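## Task

Take the loose end of the green network patch cord and insert it, latch clip on top, into the port beneath the red label, pushing until it clicks home; the cord must have come to rest shortly after you finish, or it does not count.

## Robot and tools

Robot: two seven-joint xArm7 arms, left_arm and right_arm, each ending in a parallel two-finger gripper with a wrist camera. Calibrated bases in the scene frame: left_arm at (+0.038, +0.311, 0) m, right_arm at (-0.037, -0.270, 0) m, both turned slightly about z.

Frames. Scene frame: origin at table-top height, halfway between the nominal bases; +z up, +x away from the robots over the table, +y toward left_arm. Arm names do not match image sides. Reported gripper positions (metres), quaternions (wxyz) and velocities are in the scene frame and may be off by a few cm. Each gripper's own axes: fingers point along +z and open and close along y. end_effector_position is the pinch point between closed pads, about 2 cm behind the fingertips; closing pushes the tips roughly 10 mm further along +z, mostly while the pads are more than 40 mm apart.

execute_actions(actions, cameras). actions is a list of actions; each action is a table of up to 15 rows, one row per 1/30 s step; a short table repeats its final row until 15 steps pass. Every row is a single list of 14 numbers in [-1, 1] covering both arms: left_arm dx, dy, dz, rx, ry, rz, opening, then right_arm in the same order. The six pose numbers are offsets, not poses: measured from that arm's Hand target as it stood when the action began, along that Hand target's own axes, with every row referenced to that same start (not the prior row). Scale: 1.0 equals 0.6 m or 180 degrees; rx, ry, rz form one rotation vector. Repeating an offset in a new action moves further. opening is absolute: +1 fully open (0.084 m), -1 closed. All-zero pose numbers re-command the current Hand target; a 0 opening is itself a command, so resend the present opening to keep a gripper unchanged. An empty list just reports state and images. cameras: list of names, null/omitted/["all"] for all, [] for none; an unknown name invalidates the call.

move(target, speed, blend, opening_speed, blocking, cameras). target is one 14-number row as above, or a list of up to 15 such rows; each row's offsets count from the Hand targets at the move's start, not from the previous row. Paths are straight lines, end together, take at least 0.5 s and are cut off after 10 s. speed: m/s, 0.002 to 1, default 0.25 (turns up to twice that in rad/s); one value or one per target. blend: metres of corner rounding at intermediate targets, default 0. opening_speed: rate on the -1..+1 scale per second, at least 0.2. Openings in later targets apply only after everything comes to rest there. blocking=false returns after about 0.5 s while motion continues. Paths do not avoid obstacles or the other arm; faster moves lag, stray and strike harder, and aiming far past a contact presses harder. The result adds a move: line: done (at rest within 3 mm and 2 degrees), off_target, moving, held, or fault, plus limits=paced (pose clipped) or limits=held (steps withheld by a check, e.g. the inter-arm clearance check).

wait(seconds 0 to 10, cameras): lets time pass with last commands held; a running move continues. stop(cameras): brakes a running move. zoom_image(camera, region): camera is cam_left_wrist or cam_right_wrist; region [x0, y0, x1, y1] in pixels, origin top-left, at most 504x504, taken from that camera's most recent image. clear_fault(arm): clears a reported torque fault on left_arm or right_arm. read_manual(section): returns licence texts only. finished_scene(scene): ends the current scene, given its number; irreversible, so only call it when the plug is latched and the cord is still.

Control behaviour. Each step the commanded pose is clipped to within 70 mm and 16 degrees of the measured gripper pose, so one action may fall short; Hand target in the result is the clipped command, and the next offsets start from it. A gripper can settle short of it; send the remaining gap as an offset. A large gripper rotation may swing the elbow. An arm blocked by an object keeps pushing until commanded back past its gripper.

Result lines: per-arm joint positions (last number is finger opening in m), Joint velocities ("within noise" when still, then end-effector velocities are omitted), joint torques (total drive output including gravity, with offsets and noise; positive toward larger joint angle), grip_measured on the -1..+1 scale, Tool commands, and any MOTOR HOT, TORQUE FAULT or OVER-TEMPERATURE FAULT line.

Gripping: command an opening below grip_measured to hold; the further below, the firmer, up to about 24 N per pad. Sending back grip_measured gives a lighter hold.

Avoid: contact torques reaching joint load limits (waist 43.7, shoulder 43.8, upper arm roll 27.9, elbow 27.9, forearm roll 27.9, wrist pitch 15, wrist roll 15.7 N m; held weight counts), which make the arm back off and stop until clear_fault; a motor pinned at its torque limit for 1 s does the same. Avoid arms hitting or squeezing each other, closing fingers on the other gripper, fast slams, dropping or releasing moving parts, anything leaving the table, and long stretched or straining poses that heat motors (warning at 65 °C, brakes for 30 to 60 s at 80 °C). Let the cord settle before finishing.

Cameras: cam_left_wrist and cam_right_wrist, both 672x504. Intrinsics approx: left fx=fy=673.074, cx 335.903, cy 249.991; right fx=fy=619.752, cx 334.45, cy 248.569. Optical frame: +z forward, +x image right, +y image down, mounted on the gripper base.

Each tool is called as a command line: name --argument value for each argument, lists and objects as JSON in quotes; but a table of rows of numbers goes row by row, as --pt "numbers of a row", without its own name.

## Session

execute_actions --actions '[]'

Scene clock: 0.00 s.
left_arm: end_effector_position=(+0.4901, +0.0593, +0.3740) grip_measured=+1.00 end_effector_quat_wxyz=(+0.002, +0.969, -0.246, -0.002) | right_arm: end_effector_position=(+0.0546, -0.0326, +0.2743) grip_measured=+1.00 end_effector_quat_wxyz=(+0.007, +0.578, +0.816, +0.003)
Joint positions: left_arm=[-0.474 0.166 -0.002 1.74 -0.005 1.577 -0.007 0.084] | right_arm=[1.387 -0.8 -0.095 0.599 -0.084 1.397 -0.612 0.084]
Joint velocities: within noise
Joint torques (N m): no reading
Hand target: left_arm +0.4901, +0.0593, +0.3740; +0.002, +0.969, -0.246, -0.002 | right_arm +0.0546, -0.0326, +0.2743; +0.007, +0.578, +0.816, +0.003
Tool commands: left_gripper/opening=+1.0 right_gripper/opening=+1.0

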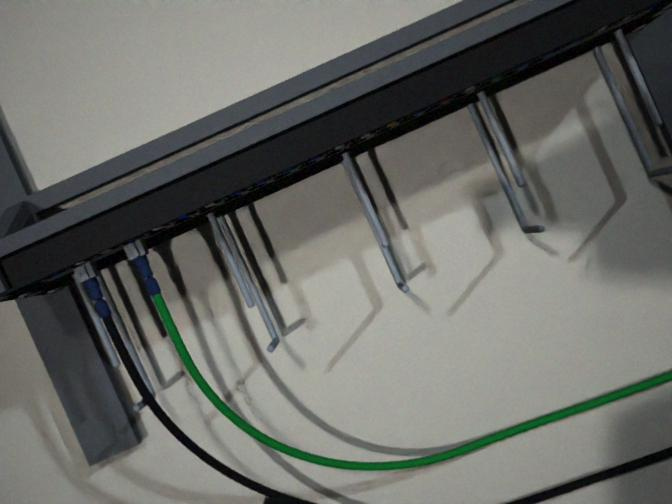

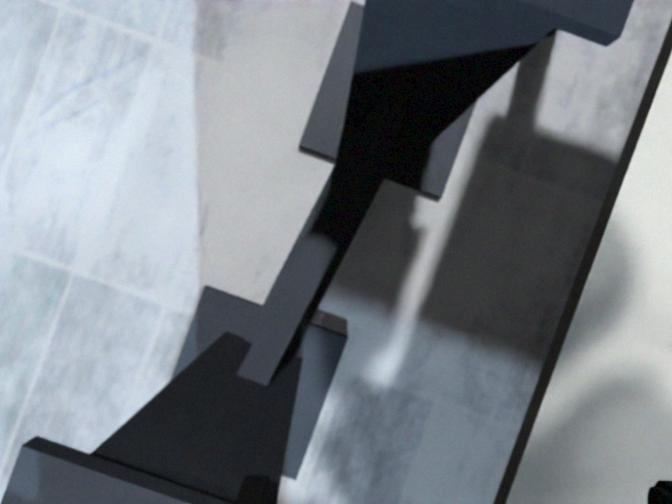

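zoom_image --camera "cam_left_wrist" --region '[0, 150, 336, 402]'

zoom_image --camera "cam_left_wrist" --region '[336, 0, 672, 252]'

Scaled by 1.500 from the camera's 672x504 image, which has a finer 960x720 frame.

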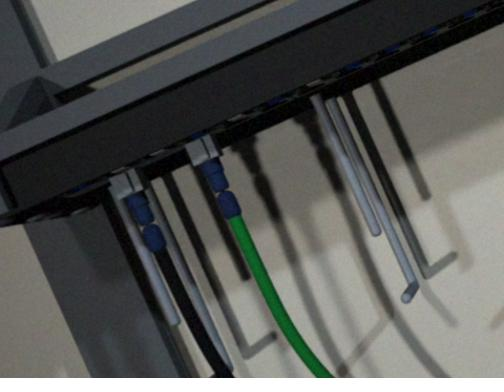

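Scaled by 1.500 from the camera's 672x504 image, which has a finer 960x720 frame.

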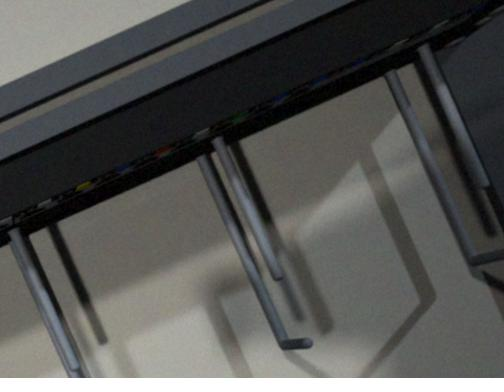

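move --target '[0,0,0,0,0,0,1,-0.505,0.343,-0.21,0,0,0.608,1]' --speed 0.4

Scene clock: 54.80 s.
left_arm: end_effector_position=(+0.4901, +0.0593, +0.3740) grip_measured=+1.00 end_effector_quat_wxyz=(+0.002, +0.969, -0.246, -0.002) | right_arm: end_effector_position=(+0.3472, -0.2499, +0.4053) grip_measured=+1.00 end_effector_quat_wxyz=(+0.002, +1.000, -0.001, +0.007)
Joint positions: left_arm=[-0.474 0.166 -0.002 1.74 -0.005 1.577 -0.007 0.084] | right_arm=[0.746 -0.343 -0.506 1.33 -0.171 1.619 0.218 0.084]
Joint velocities: within noise
Joint torques (N m): left_arm=[-0.26 -21.5 -0.12 13.49 0.11 -1.87 -0.01] | right_arm=[-3.37 -2.46 0.24 19.27 2.28 0.18 2.41]
Hand target: left_arm +0.4901, +0.0593, +0.3740; +0.002, +0.969, -0.246, -0.002 | right_arm +0.3473, -0.2499, +0.4053; +0.002, +1.000, -0.001, +0.007
Off the commanded pose: left_arm 0.000 m, 0 deg | right_arm 0.000 m, 0 deg.
move: done

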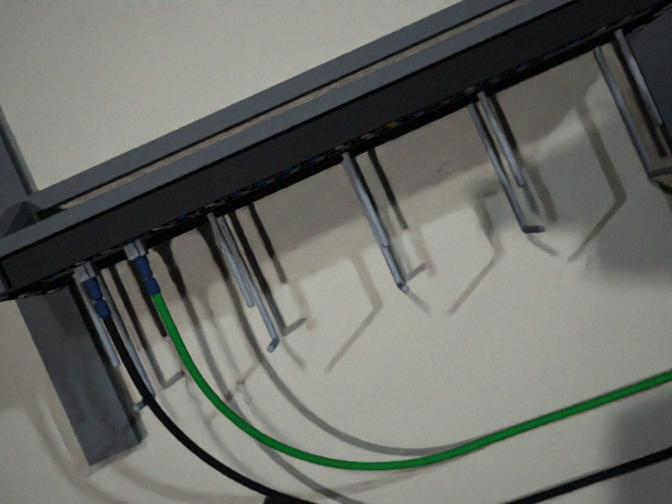

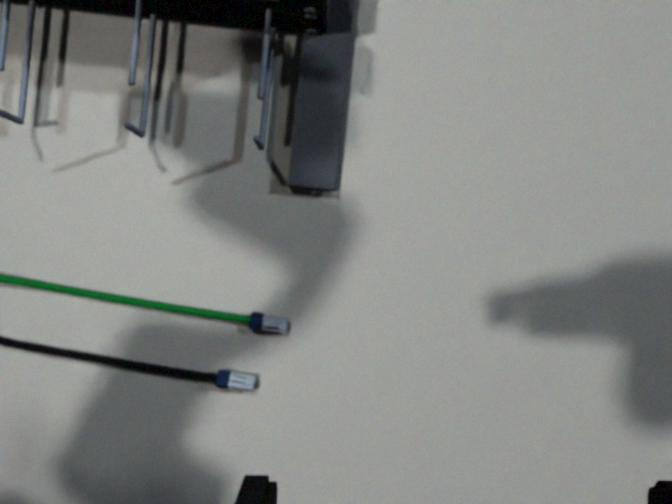

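move --target '[-0.124,0.1415,0.29,0.0734,0.2887,-0.1467,1,-0.112,-0.083,0.392,0,0,0,1]' --speed 0.4

Scene clock: 133.87 s.
left_arm: end_effector_position=(+0.3832, +0.0197, +0.2007) grip_measured=+1.00 end_effector_quat_wxyz=(+0.001, +0.896, +0.000, +0.445) | right_arm: end_effector_position=(+0.2836, -0.2008, +0.1690) grip_measured=+1.00 end_effector_quat_wxyz=(+0.002, +1.000, -0.001, +0.007)
Joint positions: left_arm=[-0.097 -0.352 -0.743 0.533 1.247 0.474 -1.974 0.084] | right_arm=[0.733 -0.481 -0.459 0.526 -0.261 0.966 0.431 0.084]
Joint velocities: within noise
Joint torques (N m): left_arm=[4.13 -13.29 1.04 10.4 1.59 1.16 -1.13] | right_arm=[4.06 -0.48 0.18 14.87 -2.17 -2.98 2.41]
Hand target: left_arm +0.3832, +0.0197, +0.2007; +0.001, +0.896, +0.000, +0.445 | right_arm +0.2836, -0.2008, +0.1690; +0.002, +1.000, -0.001, +0.007
Off the commanded pose: left_arm 0.000 m, 0 deg | right_arm 0.000 m, 0 deg.
move: done; limits=paced

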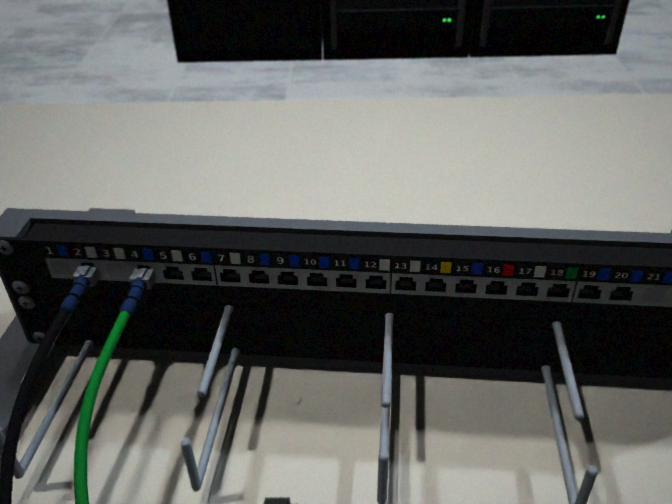

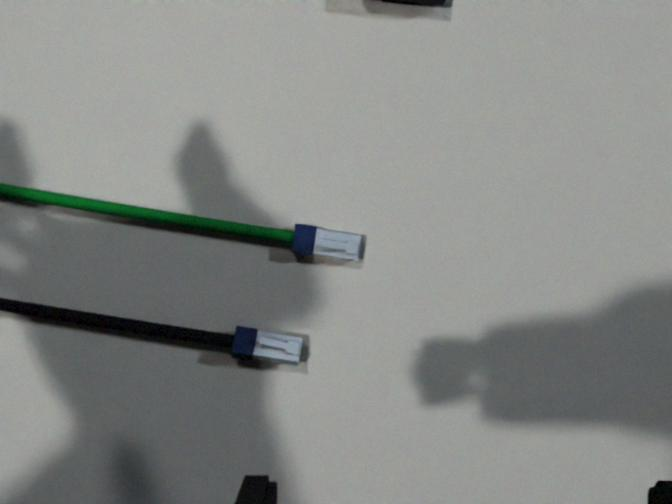

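zoom_image --camera "cam_left_wrist" --region '[400, 230, 624, 350]'

zoom_image --camera "cam_right_wrist" --region '[210, 190, 410, 390]'

zoom_image --camera "cam_left_wrist" --region '[40, 230, 240, 350]'

Scaled by 2.250 from the camera's 672x504 image, which has a finer 960x720 frame.

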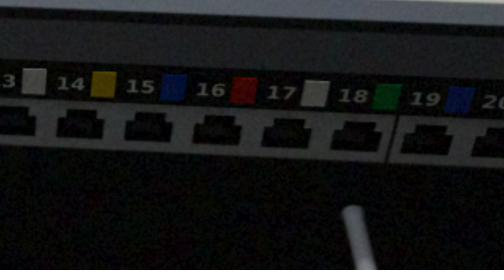

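Scaled by 2.520 from the camera's 672x504 image, which has a finer 960x720 frame.

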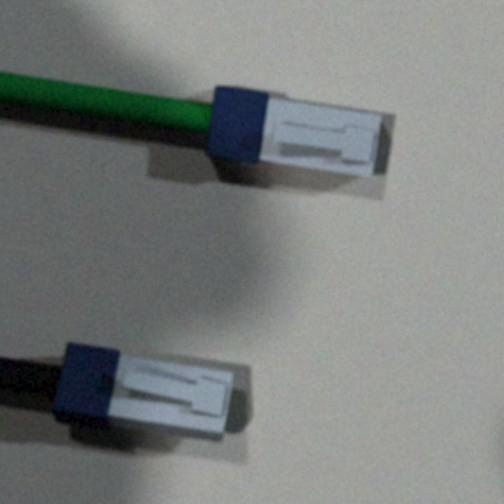

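Scaled by 2.520 from the camera's 672x504 image, which has a finer 960x720 frame.

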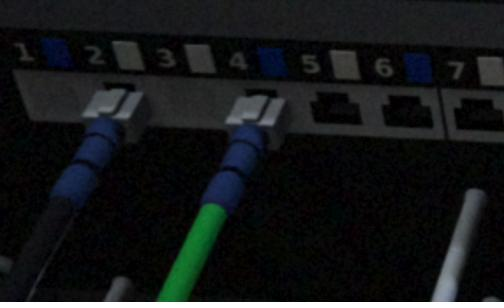

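move --target '[-0.0047,-0.1188,0.0869,-0.1993,0,0.1515,1,0.1188,-0.0785,0.1497,-0.0028,-0.0044,0.5378,-0.167]' --speed 0.3

Scene clock: 370.50 s.
left_arm: end_effector_position=(+0.4230, +0.0908, +0.1668) grip_measured=+1.00 end_effector_quat_wxyz=(+0.171, +0.827, -0.343, +0.411) | right_arm: end_effector_position=(+0.3563, -0.1541, +0.0801) grip_measured=-0.18 end_effector_quat_wxyz=(-0.001, +0.663, -0.748, +0.000)
Joint positions: left_arm=[-0.963 -0.255 0.464 0.537 3.925 0.179 -3.678 0.084] | right_arm=[0.678 0.046 -0.352 0.693 0.027 0.649 1.958 0.036]
Joint velocities: within noise
Joint torques (N m): left_arm=[-4.98 -16.38 0.62 9.62 2.41 0.72 -1.2] | right_arm=[4.04 -11.76 2.61 16.79 -2.25 -2.98 2.41]
Hand target: left_arm +0.4230, +0.0908, +0.1668; +0.171, +0.827, -0.343, +0.411 | right_arm +0.3563, -0.1541, +0.0801; +0.001, -0.663, +0.748, +0.000
Off the commanded pose: left_arm 0.000 m, 0 deg | right_arm 0.000 m, 0 deg.
move: done

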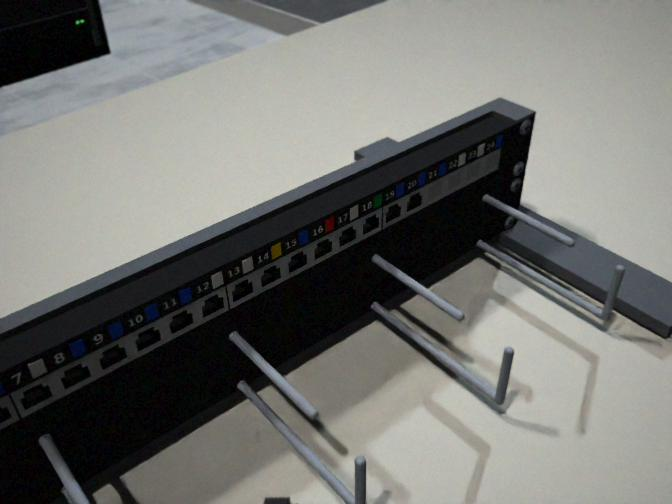

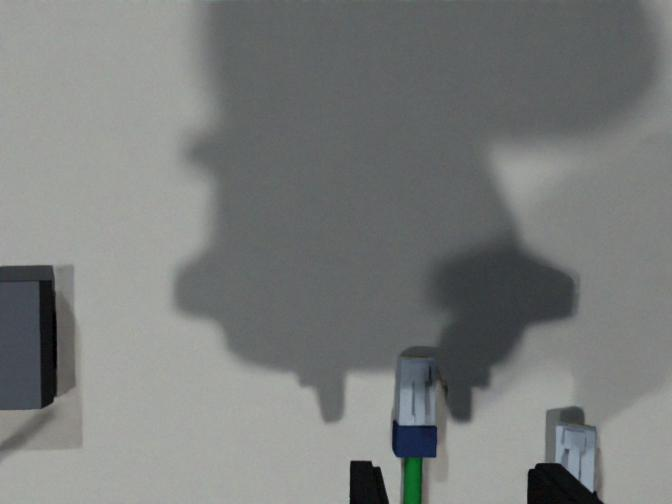

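move --target '[0,0,0,0,0,0,1,0,-0.0025,0.075,0,0,0,-0.167]' --speed 0.2 --cameras '["cam_right_wrist"]'

zoom_image --camera "cam_right_wrist" --region '[300, 304, 600, 504]'

Scene clock: 395.57 s.
left_arm: end_effector_position=(+0.4230, +0.0908, +0.1668) grip_measured=+1.00 end_effector_quat_wxyz=(+0.171, +0.827, -0.343, +0.411) | right_arm: end_effector_position=(+0.3578, -0.1542, +0.0351) grip_measured=-0.18 end_effector_quat_wxyz=(-0.001, +0.663, -0.748, +0.000)
Joint positions: left_arm=[-0.963 -0.255 0.464 0.537 3.926 0.179 -3.679 0.084] | right_arm=[0.669 0.176 -0.334 0.679 0.118 0.514 1.89 0.036]
Joint velocities: within noise
Joint torques (N m): left_arm=[-4.83 -16.21 0.52 9.51 2.48 -0.94 -1.23] | right_arm=[-3.44 -13.03 1.84 15.38 2.22 -2.94 -1.88]
Hand target: left_arm +0.4230, +0.0908, +0.1668; +0.171, +0.827, -0.343, +0.411 | right_arm +0.3578, -0.1542, +0.0351; +0.001, -0.663, +0.748, +0.000
Off the commanded pose: left_arm 0.000 m, 0 deg | right_arm 0.000 m, 0 deg.
move: done
Images, in order (width x height): cam_right_wrist 672x504.

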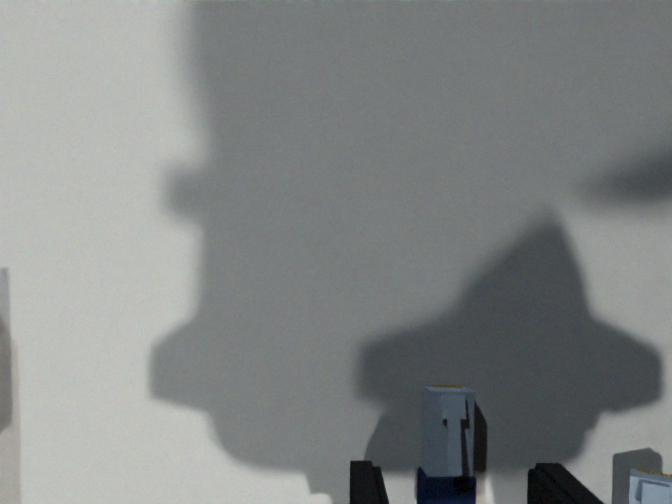

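Scaled by 1.680 from the camera's 672x504 image, which has a finer 960x720 frame.

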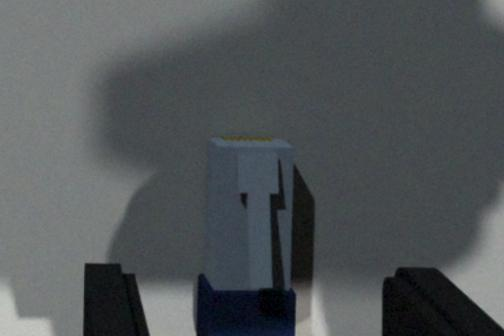

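zoom_image --camera "cam_left_wrist" --region '[420, 80, 572, 194]'

zoom_image --camera "cam_left_wrist" --region '[230, 180, 430, 330]'

This scene's latest camera images include none from cam_left_wrist. They are from: cam_right_wrist. cam_left_wrist's image comes with the result of a call that names it in "cameras".

This scene's latest camera images include none from cam_left_wrist. They are from: cam_right_wrist. cam_left_wrist's image comes with the result of a call that names it in "cameras".

move --target '[0,0,0,0,0,0,1,0,-0.001,0.0183,0,0,0.0067,-0.167]' --speed 0.1

zoom_image --camera "cam_right_wrist" --region '[300, 304, 600, 504]'

zoom_image --camera "cam_left_wrist" --region '[420, 80, 572, 194]'

zoom_image --camera "cam_left_wrist" --region '[230, 180, 430, 330]'

Scene clock: 438.30 s.
left_arm: end_effector_position=(+0.4230, +0.0908, +0.1668) grip_measured=+1.00 end_effector_quat_wxyz=(+0.171, +0.827, -0.343, +0.411) | right_arm: end_effector_position=(+0.3584, -0.1543, +0.0242) grip_measured=-0.18 end_effector_quat_wxyz=(+0.001, -0.655, +0.755, +0.000)
Joint positions: left_arm=[-0.963 -0.255 0.464 0.537 3.926 0.179 -3.679 0.084] | right_arm=[0.664 0.211 -0.326 0.68 0.146 0.483 1.89 0.036]
Joint velocities: within noise
Joint torques (N m): left_arm=[-4.81 -16.39 0.37 9.6 2.56 -0.88 -1.18] | right_arm=[-3.41 -13.99 1.71 14.97 2.09 -2.98 0.29]
Hand target: left_arm +0.4230, +0.0908, +0.1668; +0.171, +0.827, -0.343, +0.411 | right_arm +0.3584, -0.1543, +0.0241; +0.001, -0.655, +0.755, +0.000
Off the commanded pose: left_arm 0.000 m, 0 deg | right_arm 0.000 m, 0 deg.
move: done

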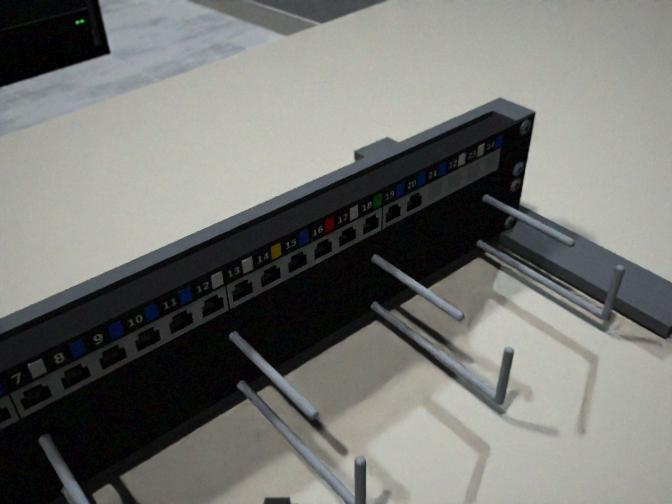

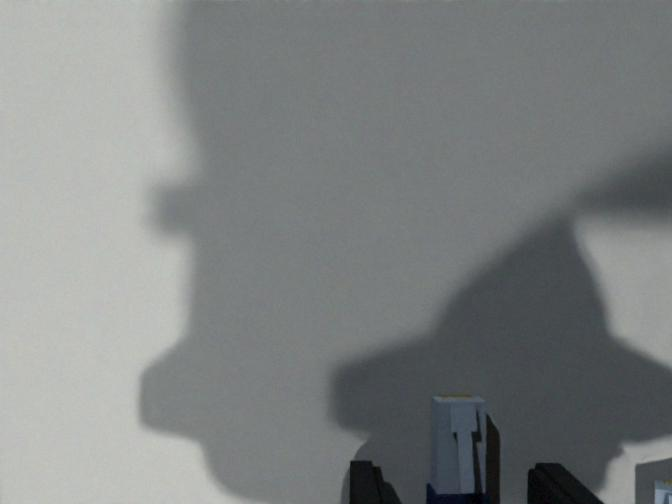

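Scaled by 1.680 from the camera's 672x504 image, which has a finer 960x720 frame.

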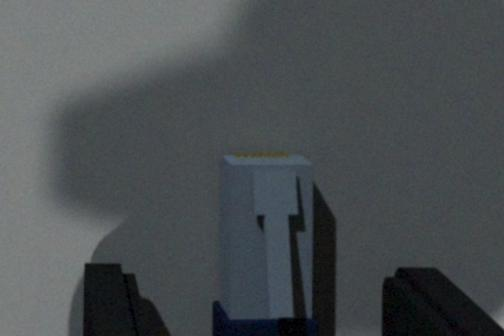

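Scaled by 3.316 from the camera's 672x504 image, which has a finer 960x720 frame.

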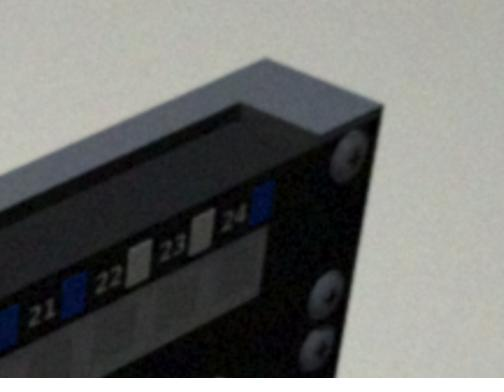

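Scaled by 2.520 from the camera's 672x504 image, which has a finer 960x720 frame.

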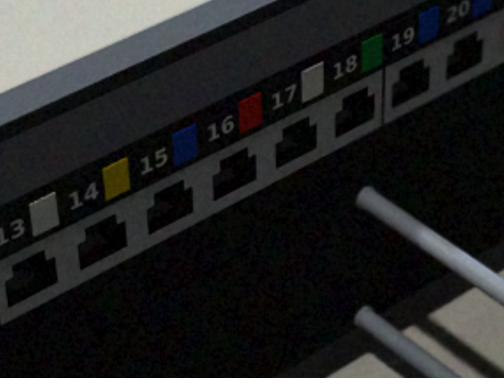

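move --pt "0 0 0 0 0 0 1 0 0 0.0028 0 0 0 -0.167" --pt "0 0 0 0 0 0 1 0 0 0.0028 0 0 0 -1" --speed 0.05 --opening_speed 0.6 --cameras '["cam_right_wrist"]'

zoom_image --camera "cam_right_wrist" --region '[300, 304, 600, 504]'

Scene clock: 473.53 s.
left_arm: end_effector_position=(+0.4230, +0.0908, +0.1668) grip_measured=+1.00 end_effector_quat_wxyz=(+0.171, +0.827, -0.343, +0.411) | right_arm: end_effector_position=(+0.3584, -0.1543, +0.0224) grip_measured=-0.71 end_effector_quat_wxyz=(+0.001, -0.655, +0.755, +0.000)
Joint positions: left_arm=[-0.963 -0.255 0.464 0.537 3.926 0.179 -3.679 0.084] | right_arm=[0.663 0.216 -0.324 0.68 0.15 0.478 1.887 0.013]
Joint velocities: within noise
Joint torques (N m): left_arm=[-4.92 -16.43 0.43 9.63 2.49 -0.91 -1.29] | right_arm=[-2.04 6.1 3.46 -6.5 2.05 4.75 -1.86]
Hand target: left_arm +0.4230, +0.0908, +0.1668; +0.171, +0.827, -0.343, +0.411 | right_arm +0.3584, -0.1543, +0.0224; +0.001, -0.655, +0.755, +0.000
Off the commanded pose: left_arm 0.000 m, 0 deg | right_arm 0.000 m, 0 deg.
move: done
Images, in order (width x height): cam_right_wrist 672x504.

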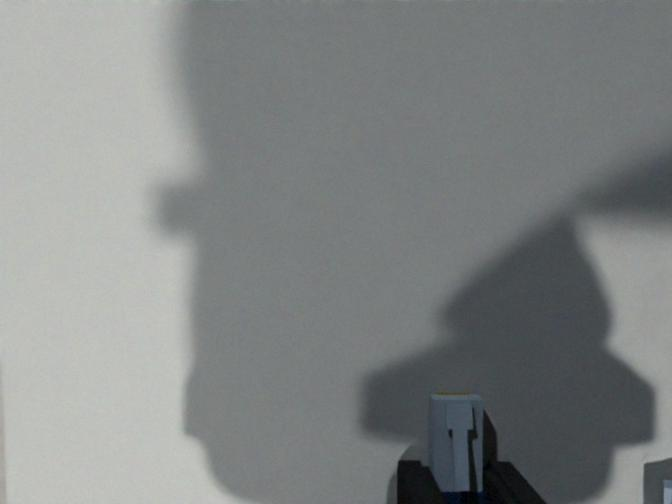

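Scaled by 1.680 from the camera's 672x504 image, which has a finer 960x720 frame.

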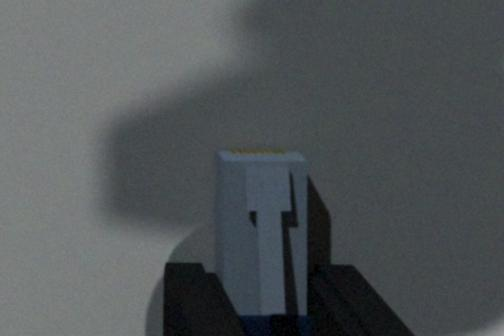

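move --pt "0 0 0 0 0 0 1 0 0 -0.2127 0 0 0 -1" --pt "0 0 0 0 0 0 1 -0.2435 -0.2537 -0.1785 0 0 -0.517 -1" --speed 0.2 --blend '[0.03,0]'

zoom_image --camera "cam_right_wrist" --region '[200, 200, 620, 504]'

zoom_image --camera "cam_left_wrist" --region '[180, 150, 480, 375]'

Scene clock: 552.00 s.
left_arm: end_effector_position=(+0.4230, +0.0908, +0.1668) grip_measured=+1.00 end_effector_quat_wxyz=(+0.171, +0.827, -0.343, +0.411) | right_arm: end_effector_position=(+0.5296, -0.0312, +0.1298) grip_measured=-0.72 end_effector_quat_wxyz=(+0.000, +0.999, -0.044, +0.000)
Joint positions: left_arm=[-0.963 -0.255 0.464 0.537 3.926 0.179 -3.679 0.084] | right_arm=[0.56 0.58 -0.158 1.625 0.1 1.052 0.428 0.013]
Joint velocities: within noise
Joint torques (N m): left_arm=[-5.01 -16.34 0.46 9.55 2.39 -0.97 -1.22] | right_arm=[-3.38 -28.03 1.13 19.66 -1.64 0.07 -2.25]
Hand target: left_arm +0.4230, +0.0908, +0.1668; +0.171, +0.827, -0.343, +0.411 | right_arm +0.5296, -0.0312, +0.1298; +0.000, +0.999, -0.044, +0.000
Off the commanded pose: left_arm 0.000 m, 0 deg | right_arm 0.000 m, 0 deg.
move: done

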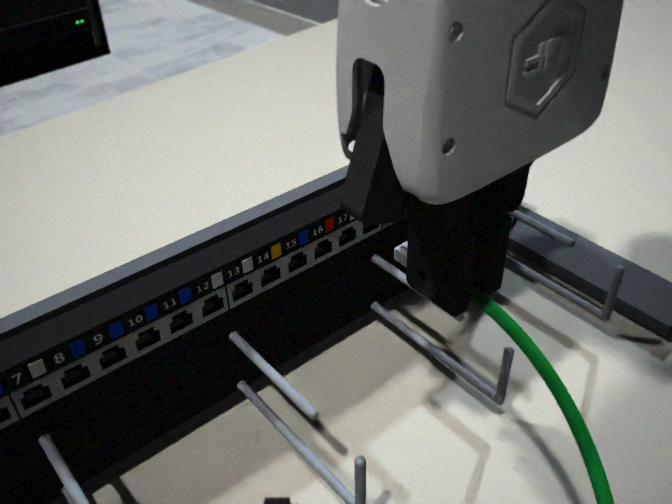

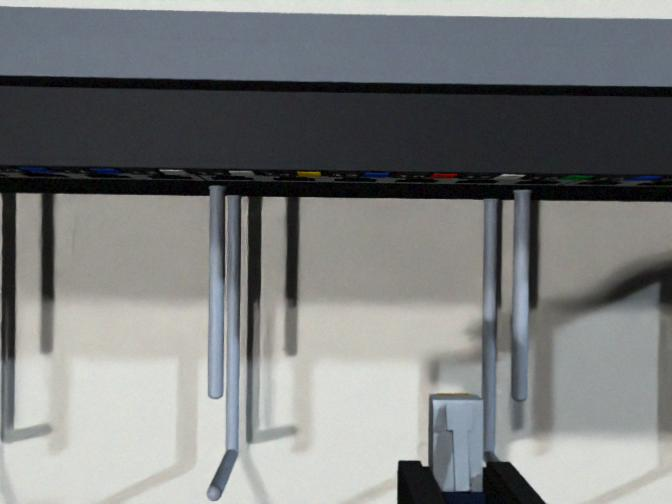

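Scaled by 1.200 from the camera's 672x504 image, which has a finer 960x720 frame.

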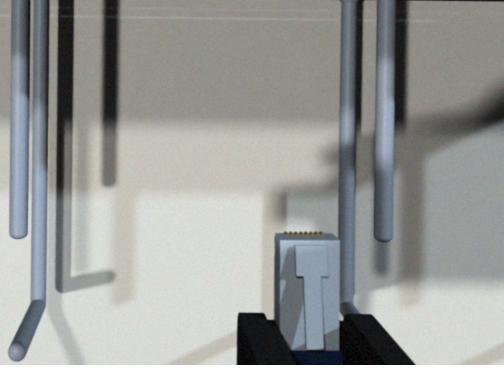

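Scaled by 1.680 from the camera's 672x504 image, which has a finer 960x720 frame.

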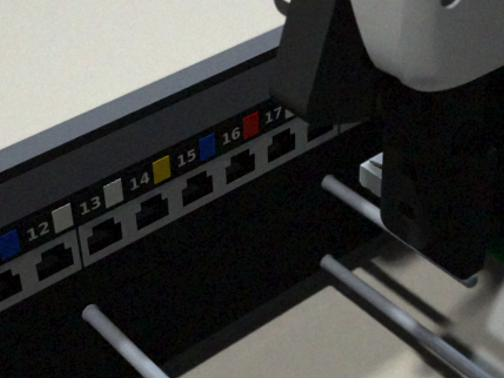

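zoom_image --camera "cam_right_wrist" --region '[0, 140, 160, 220]'

zoom_image --camera "cam_right_wrist" --region '[512, 140, 672, 220]'

zoom_image --camera "cam_right_wrist" --region '[360, 140, 520, 220]'

zoom_image --camera "cam_right_wrist" --region '[390, 384, 540, 504]'

Scaled by 3.150 from the camera's 672x504 image, which has a finer 960x720 frame.

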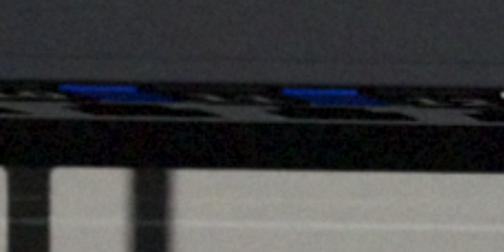

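Scaled by 3.150 from the camera's 672x504 image, which has a finer 960x720 frame.

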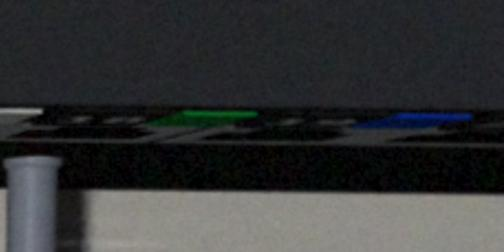

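Scaled by 3.150 from the camera's 672x504 image, which has a finer 960x720 frame.

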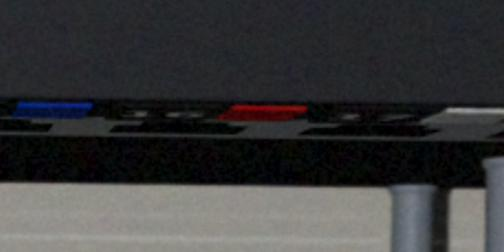

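Scaled by 3.360 from the camera's 672x504 image, which has a finer 960x720 frame.

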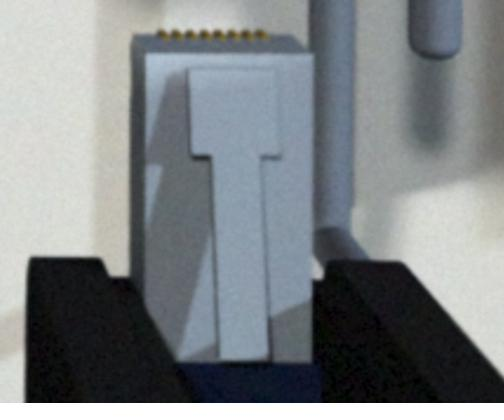

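zoom_image --camera "cam_right_wrist" --region '[390, 160, 480, 195]'

zoom_image --camera "cam_left_wrist" --region '[290, 200, 440, 300]'

Scaled by 5.600 from the camera's 672x504 image, which has a finer 960x720 frame.

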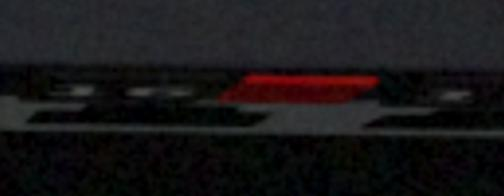

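Scaled by 3.360 from the camera's 672x504 image, which has a finer 960x720 frame.

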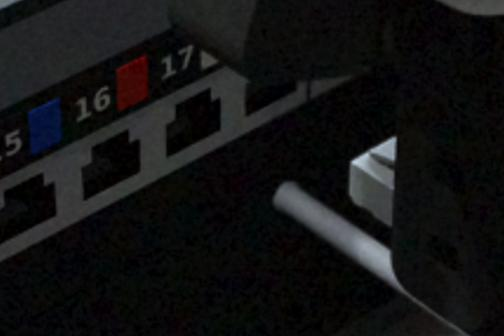

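move --target '[0,0,0,0,0,0,1,0.0533,-0.0105,0.0363,0,0,0.0042,-1]' --speed 0.12

zoom_image --camera "cam_right_wrist" --region '[380, 260, 530, 380]'

zoom_image --camera "cam_right_wrist" --region '[390, 384, 540, 504]'

zoom_image --camera "cam_left_wrist" --region '[290, 200, 440, 300]'

Scene clock: 680.83 s.
left_arm: end_effector_position=(+0.4230, +0.0908, +0.1668) grip_measured=+1.00 end_effector_quat_wxyz=(+0.171, +0.827, -0.343, +0.411) | right_arm: end_effector_position=(+0.5620, -0.0277, +0.1080) grip_measured=-0.72 end_effector_quat_wxyz=(+0.000, +0.999, -0.051, +0.000)
Joint positions: left_arm=[-0.963 -0.255 0.464 0.537 3.926 0.179 -3.679 0.084] | right_arm=[0.531 0.721 -0.155 1.793 0.116 1.08 0.422 0.013]
Joint velocities: within noise
Joint torques (N m): left_arm=[-4.99 -16.39 0.51 9.51 2.35 -0.94 -1.25] | right_arm=[-3.39 -30.83 0.88 19.56 2.16 0.23 -0.83]
Hand target: left_arm +0.4230, +0.0908, +0.1668; +0.171, +0.827, -0.343, +0.411 | right_arm +0.5620, -0.0277, +0.1080; +0.000, +0.999, -0.051, +0.000
Off the commanded pose: left_arm 0.000 m, 0 deg | right_arm 0.000 m, 0 deg.
move: done

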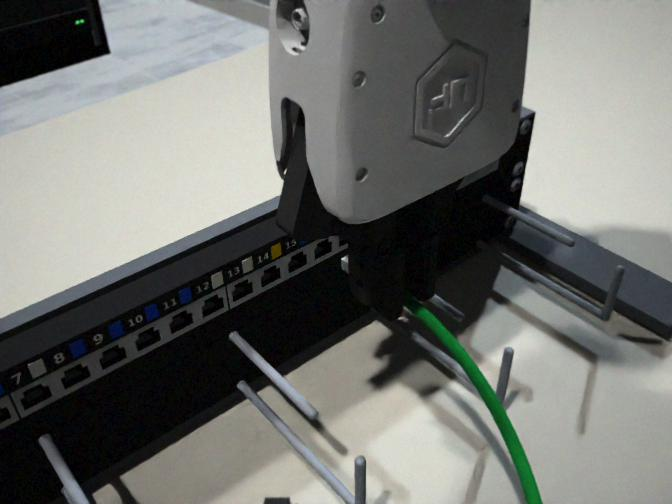

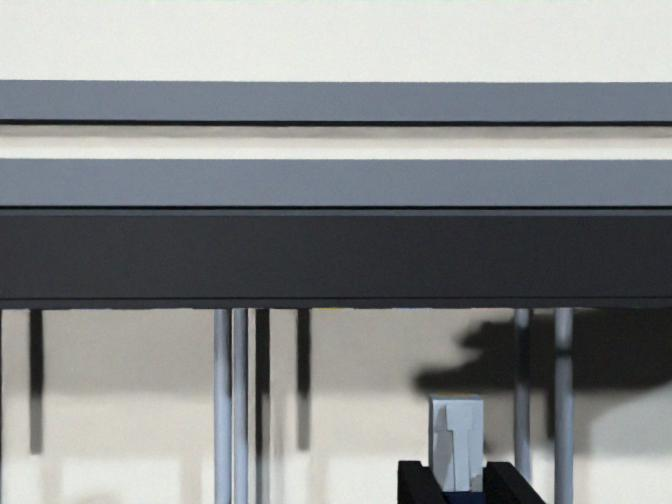

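Scaled by 3.360 from the camera's 672x504 image, which has a finer 960x720 frame.

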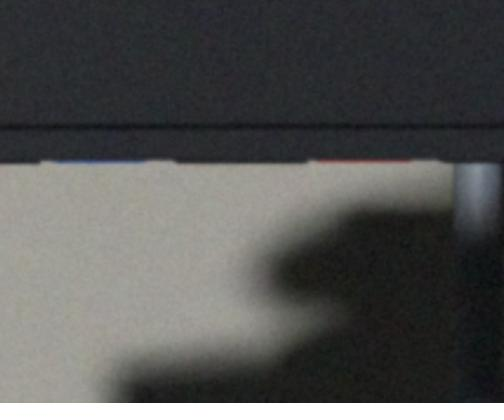

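Scaled by 3.360 from the camera's 672x504 image, which has a finer 960x720 frame.

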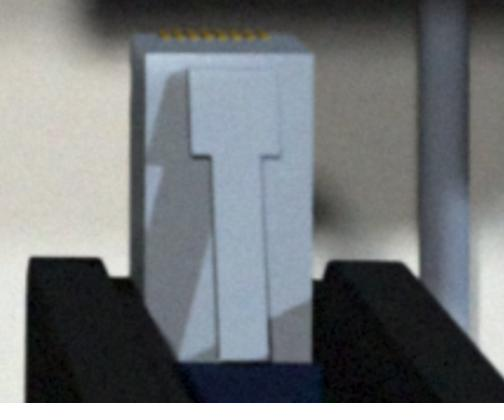

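Scaled by 3.360 from the camera's 672x504 image, which has a finer 960x720 frame.

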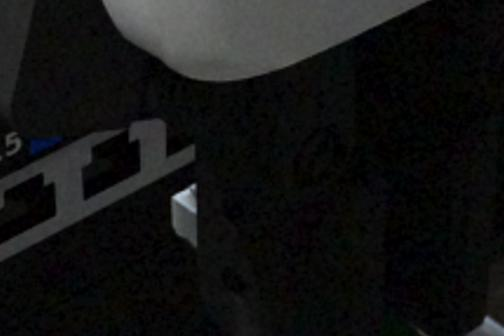

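zoom_image --camera "cam_left_wrist" --region '[300, 225, 370, 285]'

Scaled by 7.200 from the camera's 672x504 image, which has a finer 960x720 frame.

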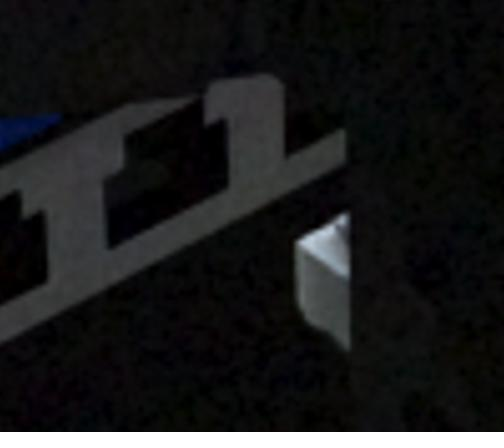

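move --target '[0,0,0,0,0,0,1,0.0217,0.0005,0.0108,0,0,0,-1]' --speed 0.06

zoom_image --camera "cam_left_wrist" --region '[290, 225, 360, 285]'

zoom_image --camera "cam_right_wrist" --region '[390, 330, 540, 450]'

Scene clock: 834.37 s.
left_arm: end_effector_position=(+0.4230, +0.0908, +0.1668) grip_measured=+1.00 end_effector_quat_wxyz=(+0.171, +0.827, -0.343, +0.411) | right_arm: end_effector_position=(+0.5749, -0.0293, +0.1015) grip_measured=-0.72 end_effector_quat_wxyz=(+0.000, +0.999, -0.051, +0.000)
Joint positions: left_arm=[-0.963 -0.255 0.464 0.537 3.926 0.179 -3.679 0.084] | right_arm=[0.515 0.775 -0.153 1.866 0.12 1.098 0.413 0.013]
Joint velocities: within noise
Joint torques (N m): left_arm=[-4.82 -16.18 0.37 9.58 2.37 -0.87 -1.28] | right_arm=[-3.61 -31.69 0.87 19.69 2.19 0.13 -2]
Hand target: left_arm +0.4230, +0.0908, +0.1668; +0.171, +0.827, -0.343, +0.411 | right_arm +0.5750, -0.0293, +0.1015; +0.000, +0.999, -0.051, +0.000
Off the commanded pose: left_arm 0.000 m, 0 deg | right_arm 0.000 m, 0 deg.
move: done

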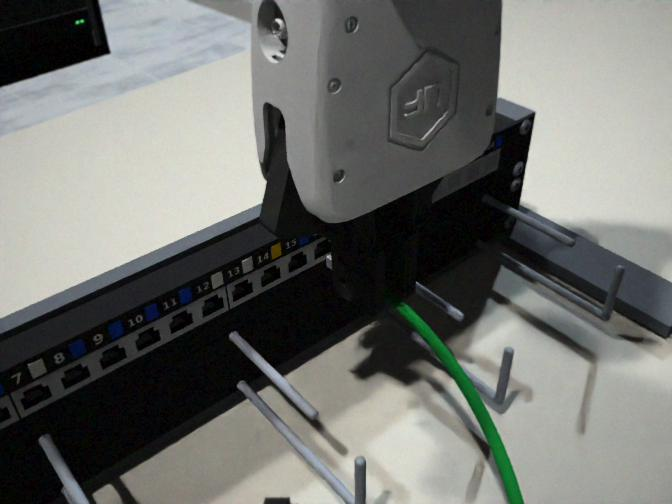

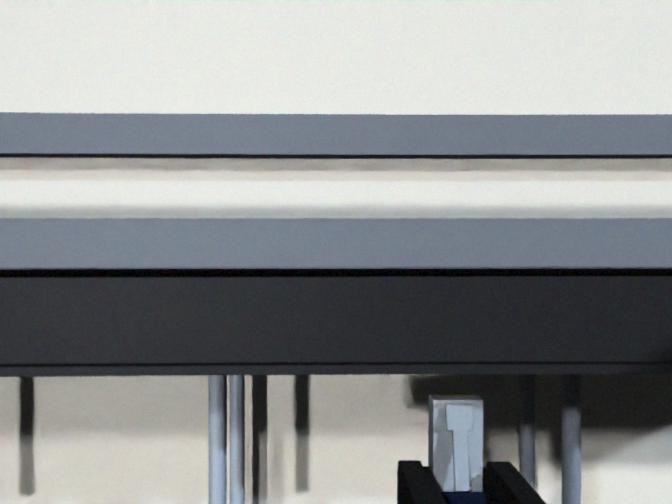

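Scaled by 7.200 from the camera's 672x504 image, which has a finer 960x720 frame.

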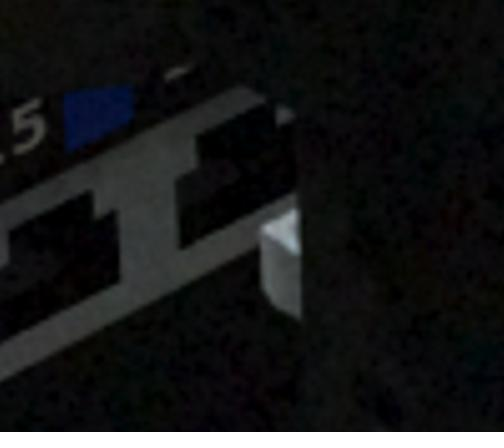

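Scaled by 3.360 from the camera's 672x504 image, which has a finer 960x720 frame.

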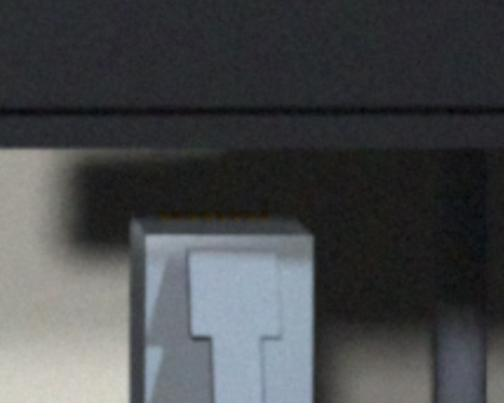

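move --target '[0,0,0,0,0,0,1,0.0108,0.0003,0.0016,0,0,0,-1]' --speed 0.05

zoom_image --camera "cam_left_wrist" --region '[290, 230, 346, 278]'

zoom_image --camera "cam_right_wrist" --region '[390, 360, 540, 480]'

Scene clock: 868.23 s.
left_arm: end_effector_position=(+0.4230, +0.0908, +0.1668) grip_measured=+1.00 end_effector_quat_wxyz=(+0.171, +0.827, -0.343, +0.411) | right_arm: end_effector_position=(+0.5814, -0.0301, +0.1006) grip_measured=-0.72 end_effector_quat_wxyz=(+0.000, +0.999, -0.051, +0.000)
Joint positions: left_arm=[-0.963 -0.255 0.464 0.537 3.926 0.179 -3.679 0.084] | right_arm=[0.507 0.801 -0.152 1.907 0.122 1.114 0.409 0.013]
Joint velocities: within noise
Joint torques (N m): left_arm=[-4.8 -16.17 0.39 9.5 2.25 -0.96 -1.28] | right_arm=[-3.48 -32.13 0.88 20.16 2.12 0.21 -2.07]
Hand target: left_arm +0.4230, +0.0908, +0.1668; +0.171, +0.827, -0.343, +0.411 | right_arm +0.5814, -0.0301, +0.1006; +0.000, +0.999, -0.051, +0.000
Off the commanded pose: left_arm 0.000 m, 0 deg | right_arm 0.000 m, 0 deg.
move: done

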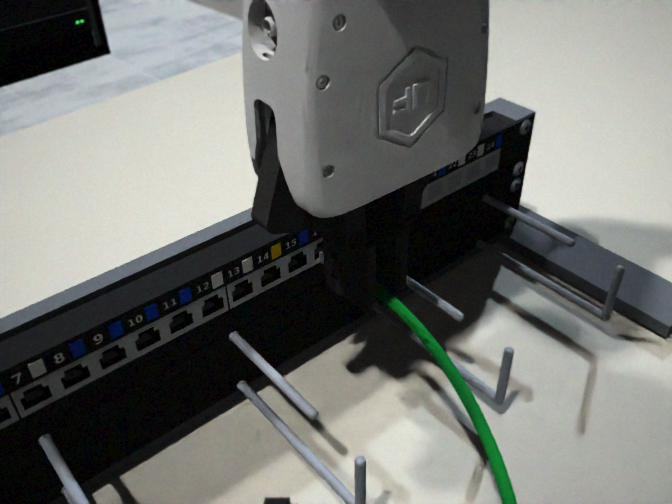

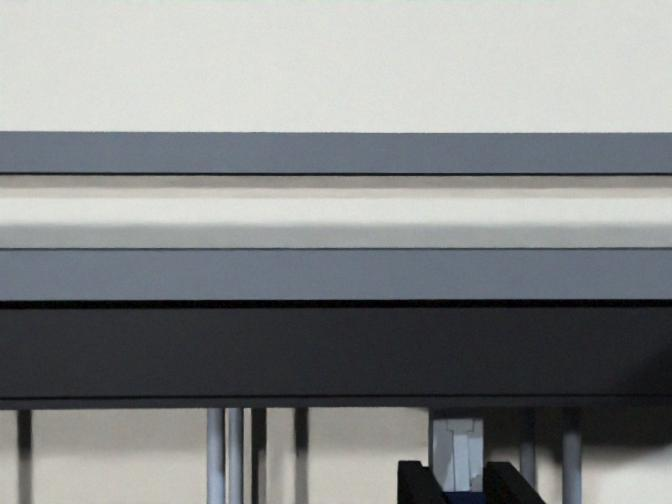

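Scaled by 9.000 from the camera's 672x504 image, which has a finer 960x720 frame.

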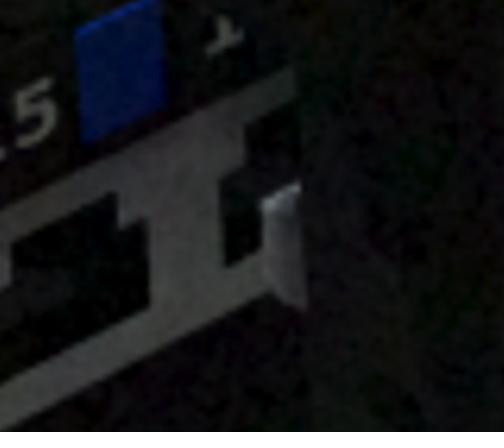

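Scaled by 3.360 from the camera's 672x504 image, which has a finer 960x720 frame.

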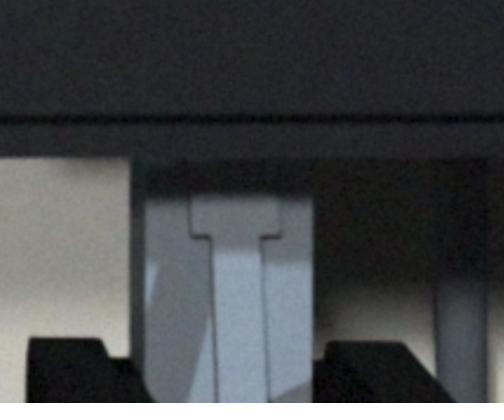

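move --target '[0,0,0,0,0,0,1,0.0037,-0.0007,0.0001,0,0,0,-1]' --speed 0.03

zoom_image --camera "cam_left_wrist" --region '[295, 235, 337, 271]'

zoom_image --camera "cam_right_wrist" --region '[390, 380, 540, 500]'

Scene clock: 929.40 s.
left_arm: end_effector_position=(+0.4230, +0.0908, +0.1668) grip_measured=+1.00 end_effector_quat_wxyz=(+0.171, +0.827, -0.343, +0.411) | right_arm: end_effector_position=(+0.5836, -0.0299, +0.1005) grip_measured=-0.72 end_effector_quat_wxyz=(+0.000, +0.999, -0.051, +0.000)
Joint positions: left_arm=[-0.963 -0.255 0.464 0.537 3.926 0.179 -3.679 0.084] | right_arm=[0.504 0.81 -0.152 1.923 0.122 1.121 0.409 0.013]
Joint velocities: within noise
Joint torques (N m): left_arm=[-4.67 -16.27 0.34 9.54 2.19 -0.87 -1.22] | right_arm=[-3.33 -32.54 0.87 20.1 2.16 0.3 -2.08]
Hand target: left_arm +0.4230, +0.0908, +0.1668; +0.171, +0.827, -0.343, +0.411 | right_arm +0.5836, -0.0299, +0.1005; +0.000, +0.999, -0.051, +0.000
Off the commanded pose: left_arm 0.000 m, 0 deg | right_arm 0.000 m, 0 deg.
move: done

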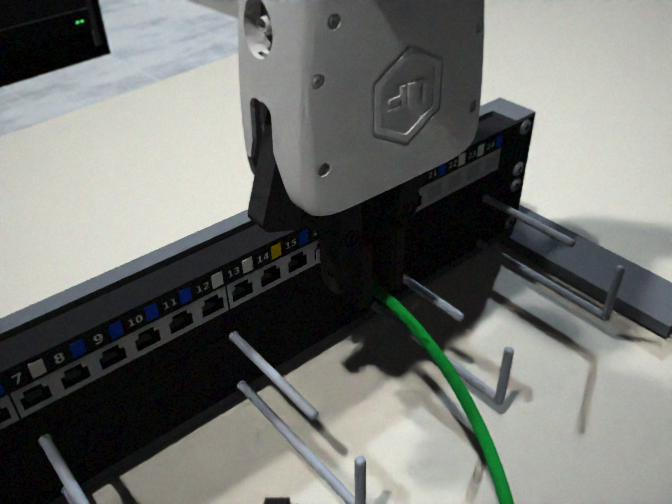

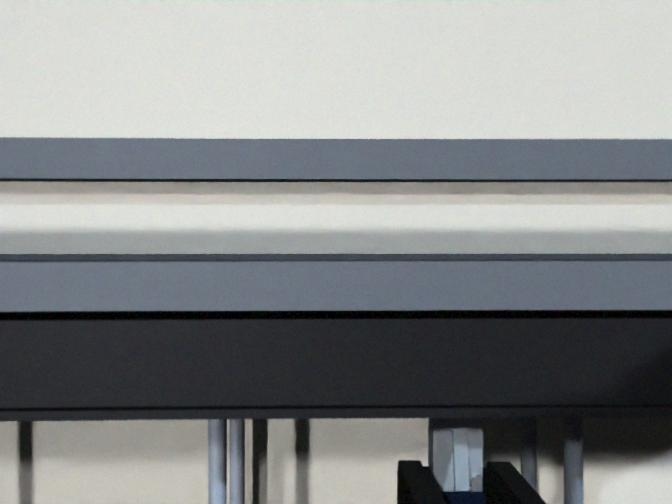

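Scaled by 12.000 from the camera's 672x504 image, which has a finer 960x720 frame.

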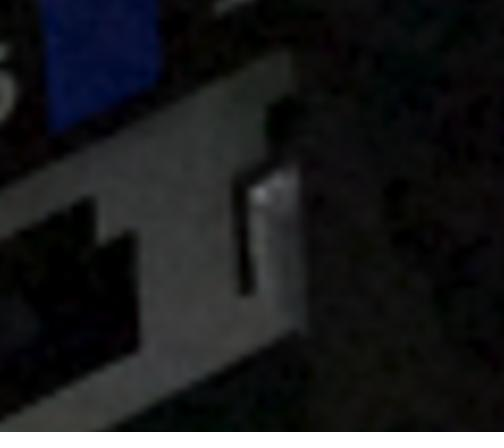

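Scaled by 3.360 from the camera's 672x504 image, which has a finer 960x720 frame.

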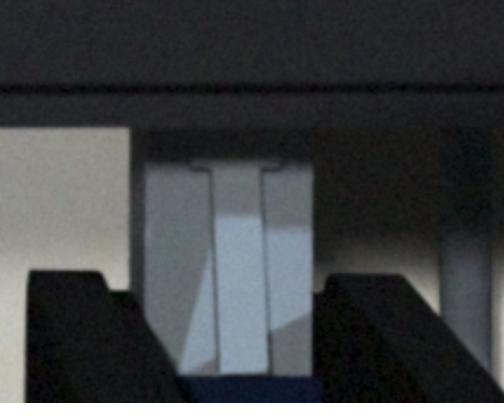

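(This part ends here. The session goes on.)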